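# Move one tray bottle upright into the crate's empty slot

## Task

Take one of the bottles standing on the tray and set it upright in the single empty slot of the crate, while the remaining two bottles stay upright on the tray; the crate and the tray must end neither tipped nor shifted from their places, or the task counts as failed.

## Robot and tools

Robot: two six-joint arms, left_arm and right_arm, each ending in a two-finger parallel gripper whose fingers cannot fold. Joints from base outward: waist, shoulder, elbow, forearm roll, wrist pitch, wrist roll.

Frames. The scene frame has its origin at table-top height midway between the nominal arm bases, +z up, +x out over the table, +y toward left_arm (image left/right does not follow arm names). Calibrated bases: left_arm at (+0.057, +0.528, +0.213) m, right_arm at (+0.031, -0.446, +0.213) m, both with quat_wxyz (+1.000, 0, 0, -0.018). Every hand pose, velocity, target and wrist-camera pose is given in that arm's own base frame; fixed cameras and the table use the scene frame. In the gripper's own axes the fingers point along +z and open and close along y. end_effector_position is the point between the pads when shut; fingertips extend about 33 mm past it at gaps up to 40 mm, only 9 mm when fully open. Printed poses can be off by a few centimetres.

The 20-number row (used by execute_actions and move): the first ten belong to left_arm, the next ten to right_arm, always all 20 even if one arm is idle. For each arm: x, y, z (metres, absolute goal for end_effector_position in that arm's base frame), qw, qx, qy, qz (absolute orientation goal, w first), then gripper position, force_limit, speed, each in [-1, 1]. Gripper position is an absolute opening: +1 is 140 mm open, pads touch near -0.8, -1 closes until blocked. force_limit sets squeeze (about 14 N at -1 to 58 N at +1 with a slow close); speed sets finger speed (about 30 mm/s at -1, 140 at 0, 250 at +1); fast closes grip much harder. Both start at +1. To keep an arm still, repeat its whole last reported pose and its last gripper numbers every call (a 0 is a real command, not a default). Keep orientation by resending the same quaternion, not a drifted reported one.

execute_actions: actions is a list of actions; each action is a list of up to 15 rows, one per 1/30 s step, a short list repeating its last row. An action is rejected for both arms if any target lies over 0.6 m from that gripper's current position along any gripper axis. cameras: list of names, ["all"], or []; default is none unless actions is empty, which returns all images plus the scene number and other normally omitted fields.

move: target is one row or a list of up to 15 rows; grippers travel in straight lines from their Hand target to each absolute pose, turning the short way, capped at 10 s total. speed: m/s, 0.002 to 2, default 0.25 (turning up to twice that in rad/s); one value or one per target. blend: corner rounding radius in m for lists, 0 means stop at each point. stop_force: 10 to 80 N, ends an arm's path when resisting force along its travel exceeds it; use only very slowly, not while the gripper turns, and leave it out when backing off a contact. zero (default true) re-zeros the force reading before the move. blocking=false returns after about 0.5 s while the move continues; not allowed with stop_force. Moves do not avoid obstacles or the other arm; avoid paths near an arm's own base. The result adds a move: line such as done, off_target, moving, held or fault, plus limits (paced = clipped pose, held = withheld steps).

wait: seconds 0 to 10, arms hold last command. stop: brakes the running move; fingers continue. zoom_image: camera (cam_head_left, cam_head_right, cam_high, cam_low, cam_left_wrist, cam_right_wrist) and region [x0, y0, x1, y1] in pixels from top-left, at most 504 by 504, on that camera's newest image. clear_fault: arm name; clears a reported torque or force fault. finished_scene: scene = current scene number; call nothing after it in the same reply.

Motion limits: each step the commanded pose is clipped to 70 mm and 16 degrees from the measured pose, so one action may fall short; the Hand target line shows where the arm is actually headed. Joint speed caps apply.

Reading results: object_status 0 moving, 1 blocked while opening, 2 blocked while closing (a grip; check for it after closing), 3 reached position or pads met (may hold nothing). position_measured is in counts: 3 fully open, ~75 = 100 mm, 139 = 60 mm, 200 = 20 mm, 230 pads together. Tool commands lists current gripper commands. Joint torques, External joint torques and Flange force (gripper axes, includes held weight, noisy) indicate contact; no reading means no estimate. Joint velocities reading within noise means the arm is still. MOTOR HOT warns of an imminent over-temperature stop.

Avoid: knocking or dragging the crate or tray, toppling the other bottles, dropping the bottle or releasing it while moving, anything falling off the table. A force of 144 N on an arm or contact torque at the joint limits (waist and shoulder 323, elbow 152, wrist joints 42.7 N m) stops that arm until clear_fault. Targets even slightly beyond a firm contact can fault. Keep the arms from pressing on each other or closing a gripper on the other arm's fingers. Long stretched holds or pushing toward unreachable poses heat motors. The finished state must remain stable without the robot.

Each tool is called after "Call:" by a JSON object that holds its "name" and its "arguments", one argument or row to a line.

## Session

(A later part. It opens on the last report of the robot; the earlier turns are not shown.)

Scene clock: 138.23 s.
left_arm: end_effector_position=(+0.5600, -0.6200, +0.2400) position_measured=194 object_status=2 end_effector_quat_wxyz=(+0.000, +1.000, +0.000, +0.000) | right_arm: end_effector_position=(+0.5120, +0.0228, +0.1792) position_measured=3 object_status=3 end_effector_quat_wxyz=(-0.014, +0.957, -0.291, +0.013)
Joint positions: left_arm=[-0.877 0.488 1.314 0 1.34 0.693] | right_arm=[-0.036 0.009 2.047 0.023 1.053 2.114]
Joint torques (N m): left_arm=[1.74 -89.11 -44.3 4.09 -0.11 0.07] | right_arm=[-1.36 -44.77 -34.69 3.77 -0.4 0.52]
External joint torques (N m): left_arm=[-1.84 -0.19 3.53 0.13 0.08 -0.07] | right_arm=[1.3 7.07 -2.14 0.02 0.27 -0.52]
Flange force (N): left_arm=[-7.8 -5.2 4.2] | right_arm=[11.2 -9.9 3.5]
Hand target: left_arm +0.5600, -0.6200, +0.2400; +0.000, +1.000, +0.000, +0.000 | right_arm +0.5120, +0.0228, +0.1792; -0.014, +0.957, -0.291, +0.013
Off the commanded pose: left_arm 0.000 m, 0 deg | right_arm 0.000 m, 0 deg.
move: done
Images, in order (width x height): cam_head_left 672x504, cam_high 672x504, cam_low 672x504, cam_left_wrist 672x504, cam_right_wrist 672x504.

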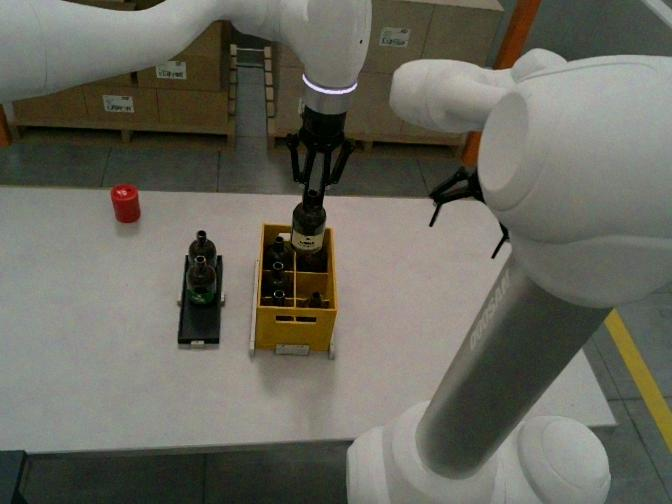

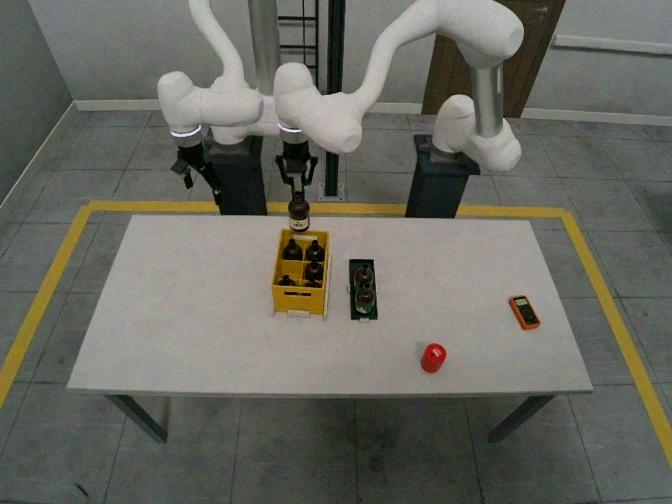

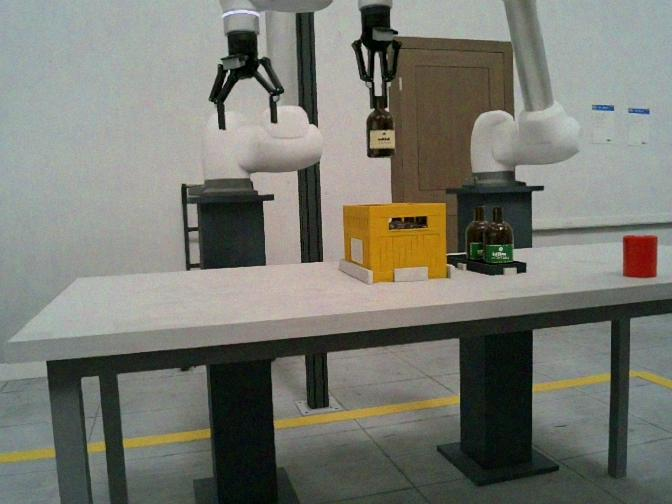

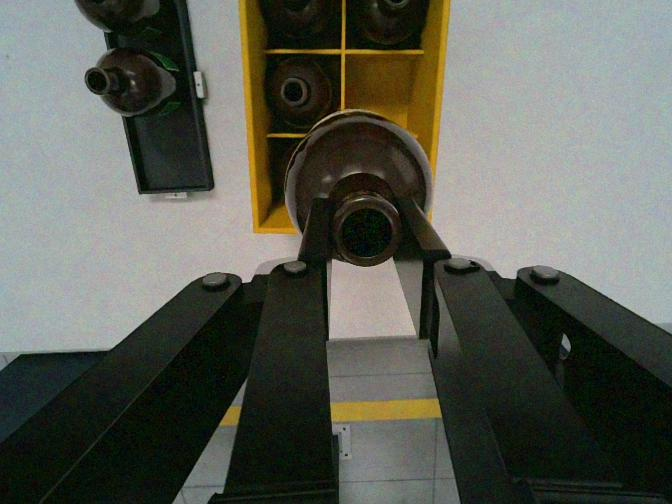

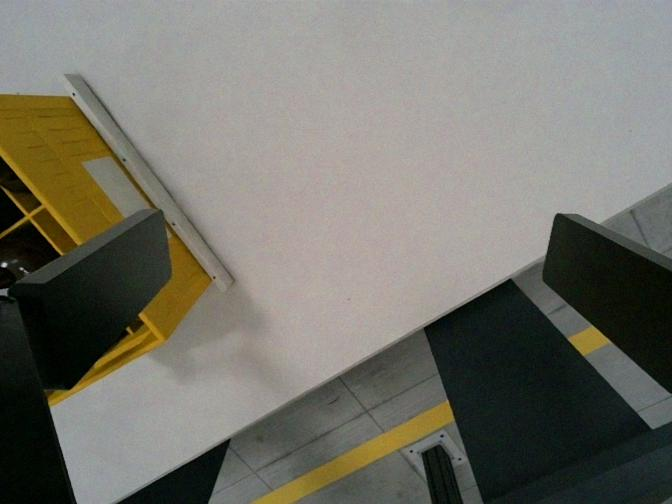

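Call:
{"name": "move", "arguments": {
  "target": [
    [0.609,-0.668,0.22,0,1,0,0,-1,0,-1,0.512,0.0228,0.1792,-0.014,0.957,-0.291,0.013,1,1,1],
    [0.609,-0.668,0.03,0,1,0,0,-1,0,-1,0.512,0.0228,0.1792,-0.014,0.957,-0.291,0.013,1,1,1]
  ],
  "speed": [0.25,0.12],
  "blend": 0.02,
  "cameras": ["cam_left_wrist","cam_low","cam_head_left","cam_high","cam_head_right"]
}}

Scene clock: 156.80 s.
left_arm: end_effector_position=(+0.6091, -0.6680, +0.0301) position_measured=194 object_status=2 end_effector_quat_wxyz=(+0.000, +1.000, +0.000, +0.000) | right_arm: end_effector_position=(+0.5120, +0.0228, +0.1792) position_measured=3 object_status=3 end_effector_quat_wxyz=(-0.014, +0.957, -0.291, +0.013)
Joint positions: left_arm=[-0.87 0.716 1.333 0 1.092 0.701] | right_arm=[-0.036 0.009 2.047 0.023 1.053 2.114]
Joint torques (N m): left_arm=[-9.66 -104.19 -47.37 -0.34 -5.25 0.1] | right_arm=[-1.17 -44.65 -34.8 3.73 -0.4 0.55]
External joint torques (N m): left_arm=[9.4 -1.25 9.92 4.2 5.2 -0.1] | right_arm=[0.96 7.05 -2.11 0.06 0.26 -0.55]
Flange force (N): left_arm=[-7.1 -23.0 -2.0] | right_arm=[11.5 -9.2 3.5]
Hand target: left_arm +0.6090, -0.6680, +0.0300; +0.000, +1.000, +0.000, +0.000 | right_arm +0.5120, +0.0228, +0.1792; -0.014, +0.957, -0.291, +0.013
Off the commanded pose: left_arm 0.000 m, 0 deg | right_arm 0.000 m, 0 deg.
move: done
Images, in order (width x height): cam_head_left 672x504, cam_head_right 672x504, cam_high 672x504, cam_low 672x504, cam_left_wrist 672x504.

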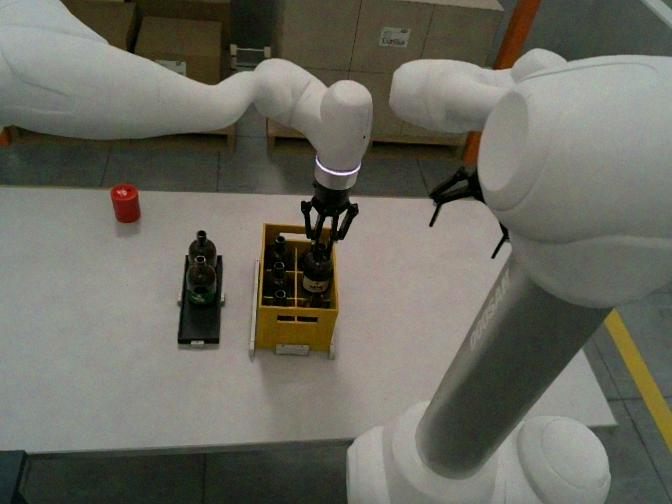

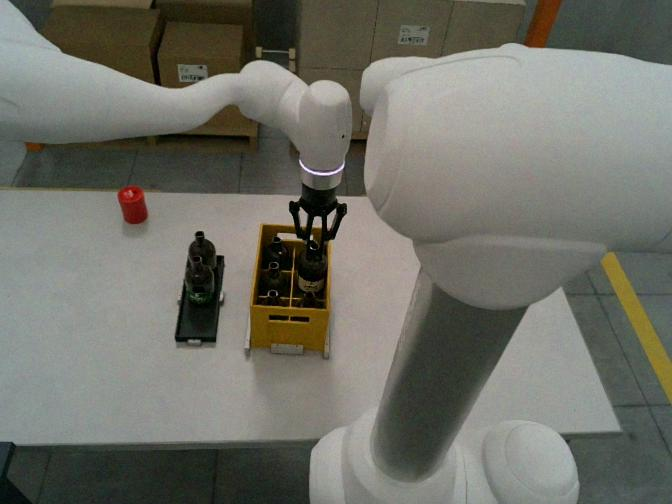

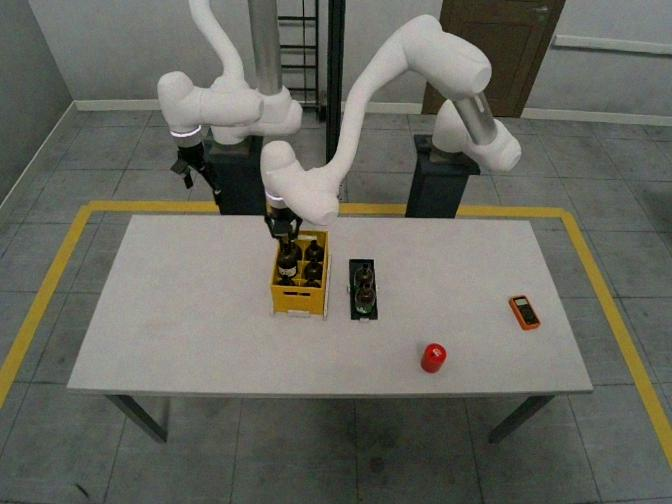

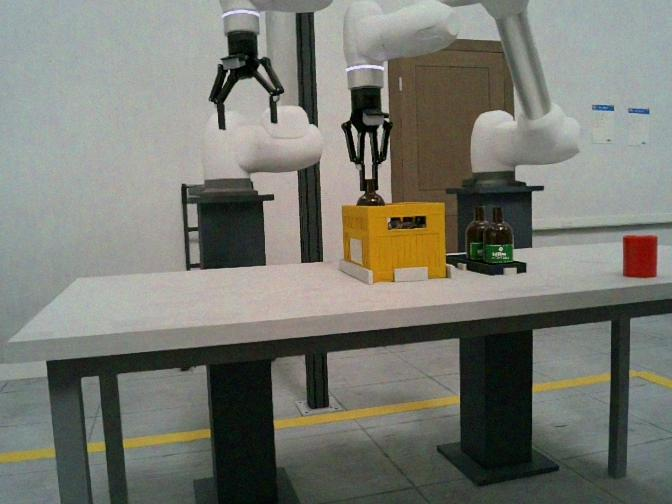

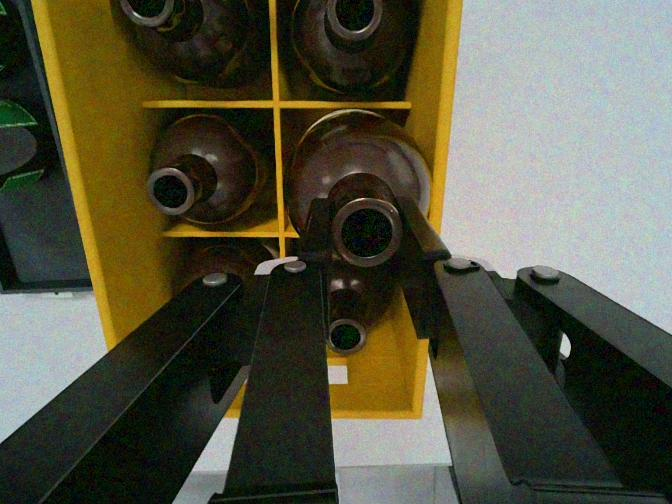

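Call:
{"name": "move", "arguments": {
  "target": [
    [0.609,-0.660,0.03,0,1,0,0,-1,0,-1,0.512,0.0228,0.1792,-0.014,0.957,-0.291,0.013,1,1,1],
    [0.609,-0.660,0.005,0,1,0,0,-1,0,-1,0.512,0.0228,0.1792,-0.014,0.957,-0.291,0.013,1,1,1]
  ],
  "speed": 0.08,
  "cameras": ["cam_left_wrist"]
}}

Scene clock: 162.40 s.
left_arm: end_effector_position=(+0.6090, -0.6600, +0.0051) position_measured=194 object_status=2 end_effector_quat_wxyz=(+0.000, +1.000, +0.000, +0.000) | right_arm: end_effector_position=(+0.5120, +0.0228, +0.1792) position_measured=3 object_status=3 end_effector_quat_wxyz=(-0.014, +0.957, -0.291, +0.013)
Joint positions: left_arm=[-0.864 0.728 1.363 0 1.05 0.707] | right_arm=[-0.036 0.009 2.047 0.023 1.053 2.114]
Joint torques (N m): left_arm=[1.62 -104.03 -39.57 3.55 0.15 0.04] | right_arm=[-1.38 -44.6 -34.74 3.72 -0.39 0.51]
External joint torques (N m): left_arm=[-1.84 -1.78 2.77 0.25 -0.21 -0.04] | right_arm=[1.43 6.71 -2.21 0.08 0.26 -0.51]
Flange force (N): left_arm=[-8.5 -6.1 0.3] | right_arm=[10.7 -9.8 3.1]
Hand target: left_arm +0.6090, -0.6600, +0.0050; +0.000, +1.000, +0.000, +0.000 | right_arm +0.5120, +0.0228, +0.1792; -0.014, +0.957, -0.291, +0.013
Off the commanded pose: left_arm 0.000 m, 0 deg | right_arm 0.000 m, 0 deg.
move: done
Images, in order (width x height): cam_left_wrist 672x504.

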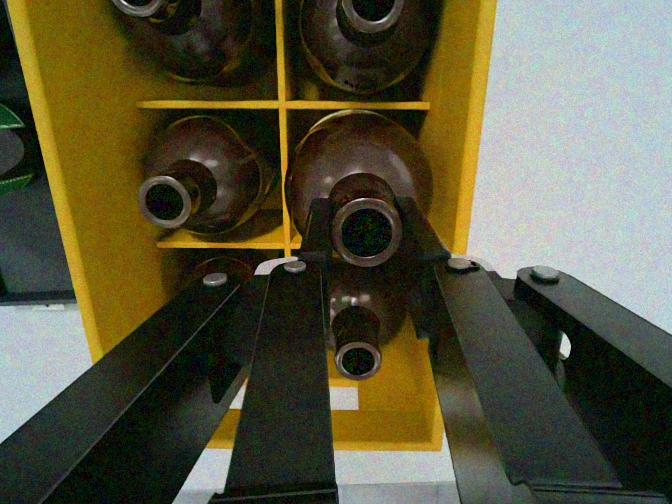

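Call:
{"name": "move", "arguments": {
  "target": [0.609,-0.662,-0.075,0,1,0,0,-1,0,-1,0.512,0.0228,0.1792,-0.014,0.957,-0.291,0.013,1,1,1],
  "speed": 0.03,
  "stop_force": 12,
  "cameras": ["cam_left_wrist","cam_low","cam_head_left"]
}}

Scene clock: 172.87 s.
left_arm: end_effector_position=(+0.6091, -0.6615, -0.0473) position_measured=194 object_status=2 end_effector_quat_wxyz=(+0.000, +1.000, +0.000, +0.000) | right_arm: end_effector_position=(+0.5120, +0.0228, +0.1792) position_measured=3 object_status=3 end_effector_quat_wxyz=(-0.014, +0.957, -0.291, +0.013)
Joint positions: left_arm=[-0.865 0.774 1.385 0 0.981 0.706] | right_arm=[-0.036 0.009 2.047 0.023 1.053 2.114]
Joint torques (N m): left_arm=[0.6 -67.68 -20.03 3.08 -1.84 0.01] | right_arm=[-1.24 -44.78 -34.75 3.77 -0.39 0.54]
External joint torques (N m): left_arm=[-0.78 -40.03 -15.12 0.55 1.79 -0.01] | right_arm=[1.44 6.81 -2.08 0.03 0.27 -0.55]
Flange force (N): left_arm=[-9.1 -8.6 -44.7] | right_arm=[10.7 -9.8 3.4]
Hand target: left_arm +0.6091, -0.6614, -0.0473; +0.000, +1.000, +0.000, +0.000 | right_arm +0.5120, +0.0228, +0.1792; -0.014, +0.957, -0.291, +0.013
Off the commanded pose: left_arm 0.028 m, 0 deg | right_arm 0.000 m, 0 deg.
move: contact (left_arm)
Images, in order (width x height): cam_head_left 672x504, cam_low 672x504, cam_left_wrist 672x504.

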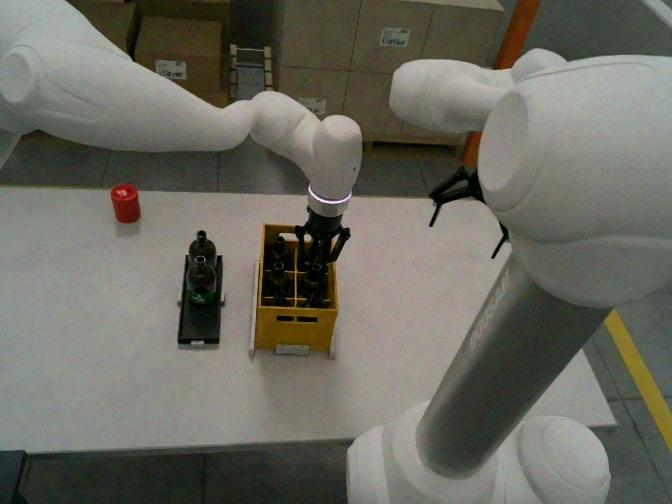

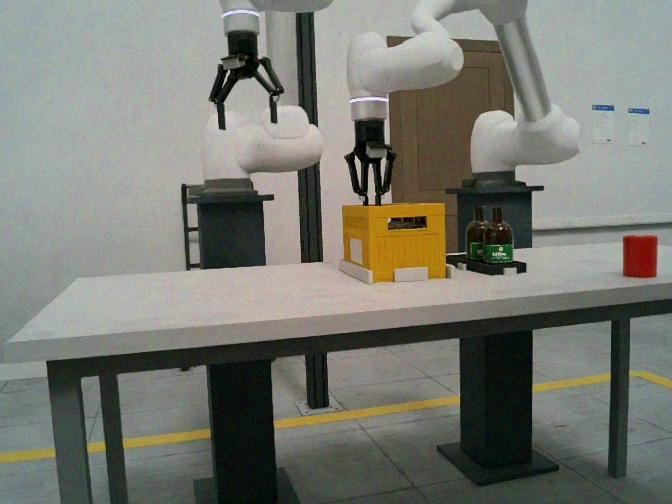

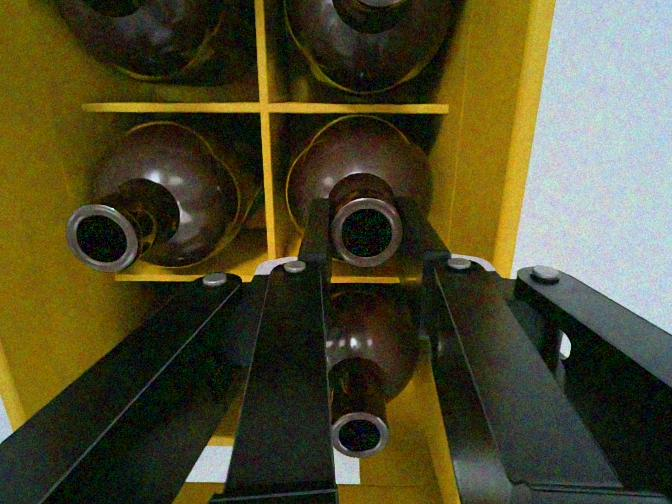

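Call:
{"name": "move", "arguments": {
  "target": [
    [0.609,-0.6614,-0.0455,0,1,0,0,-1,0,-1,0.512,0.0228,0.1792,-0.014,0.957,-0.291,0.013,1,1,1],
    [0.609,-0.6614,-0.0455,0,1,0,0,-0.23,0,-1,0.512,0.0228,0.1792,-0.014,0.957,-0.291,0.013,1,1,1],
    [0.609,-0.6614,0.2,0,1,0,0,-0.23,0,-1,0.512,0.0228,0.1792,-0.014,0.957,-0.291,0.013,1,1,1]
  ],
  "speed": [0.05,0.05,0.12],
  "cameras": ["cam_left_wrist","cam_low","cam_head_left"]
}}

Scene clock: 182.87 s.
left_arm: end_effector_position=(+0.6090, -0.6614, +0.1999) position_measured=158 object_status=3 end_effector_quat_wxyz=(+0.000, +1.000, +0.000, +0.000) | right_arm: end_effector_position=(+0.5120, +0.0228, +0.1792) position_measured=3 object_status=3 end_effector_quat_wxyz=(-0.014, +0.957, -0.291, +0.013)
Joint positions: left_arm=[-0.865 0.609 1.195 0 1.338 0.706] | right_arm=[-0.036 0.009 2.047 0.023 1.053 2.114]
Joint torques (N m): left_arm=[1.06 -96.55 -42.89 4.11 -0.09 0.05] | right_arm=[-1.23 -44.58 -34.68 3.76 -0.37 0.54]
External joint torques (N m): left_arm=[-1.15 -3.82 1.83 0.13 0.04 -0.05] | right_arm=[1.29 6.67 -2.34 0.05 0.23 -0.54]
Flange force (N): left_arm=[-8.8 -7.6 0.6] | right_arm=[11.0 -9.6 3.0]
Hand target: left_arm +0.6090, -0.6614, +0.2000; +0.000, +1.000, +0.000, +0.000 | right_arm +0.5120, +0.0228, +0.1792; -0.014, +0.957, -0.291, +0.013
Off the commanded pose: left_arm 0.000 m, 0 deg | right_arm 0.000 m, 0 deg.
move: done
Images, in order (width x height): cam_head_left 672x504, cam_low 672x504, cam_left_wrist 672x504.

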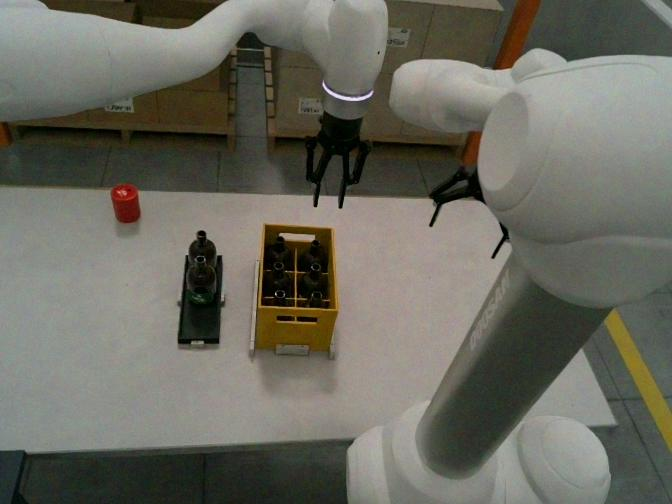

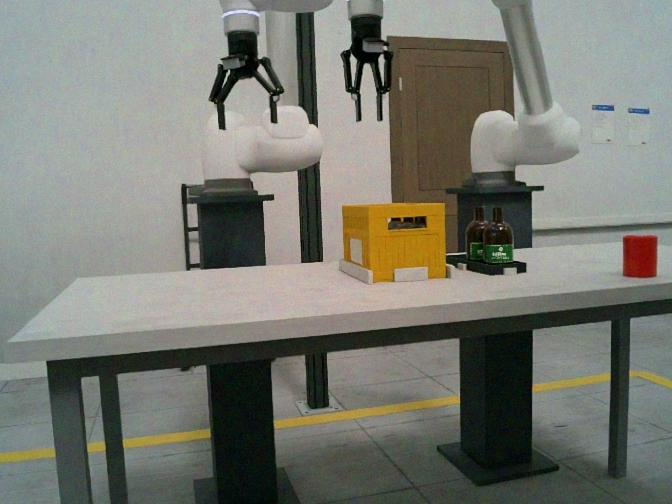

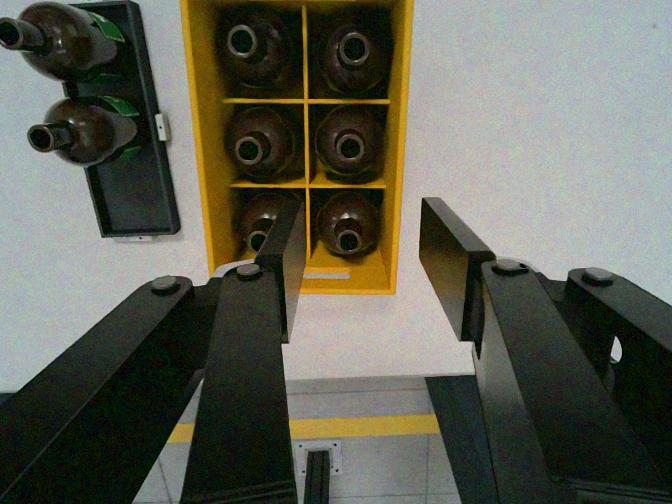

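Done.

Call:
{"name": "finished_scene", "arguments": {
  "scene": 2
}}

The scene is finished: the task was done.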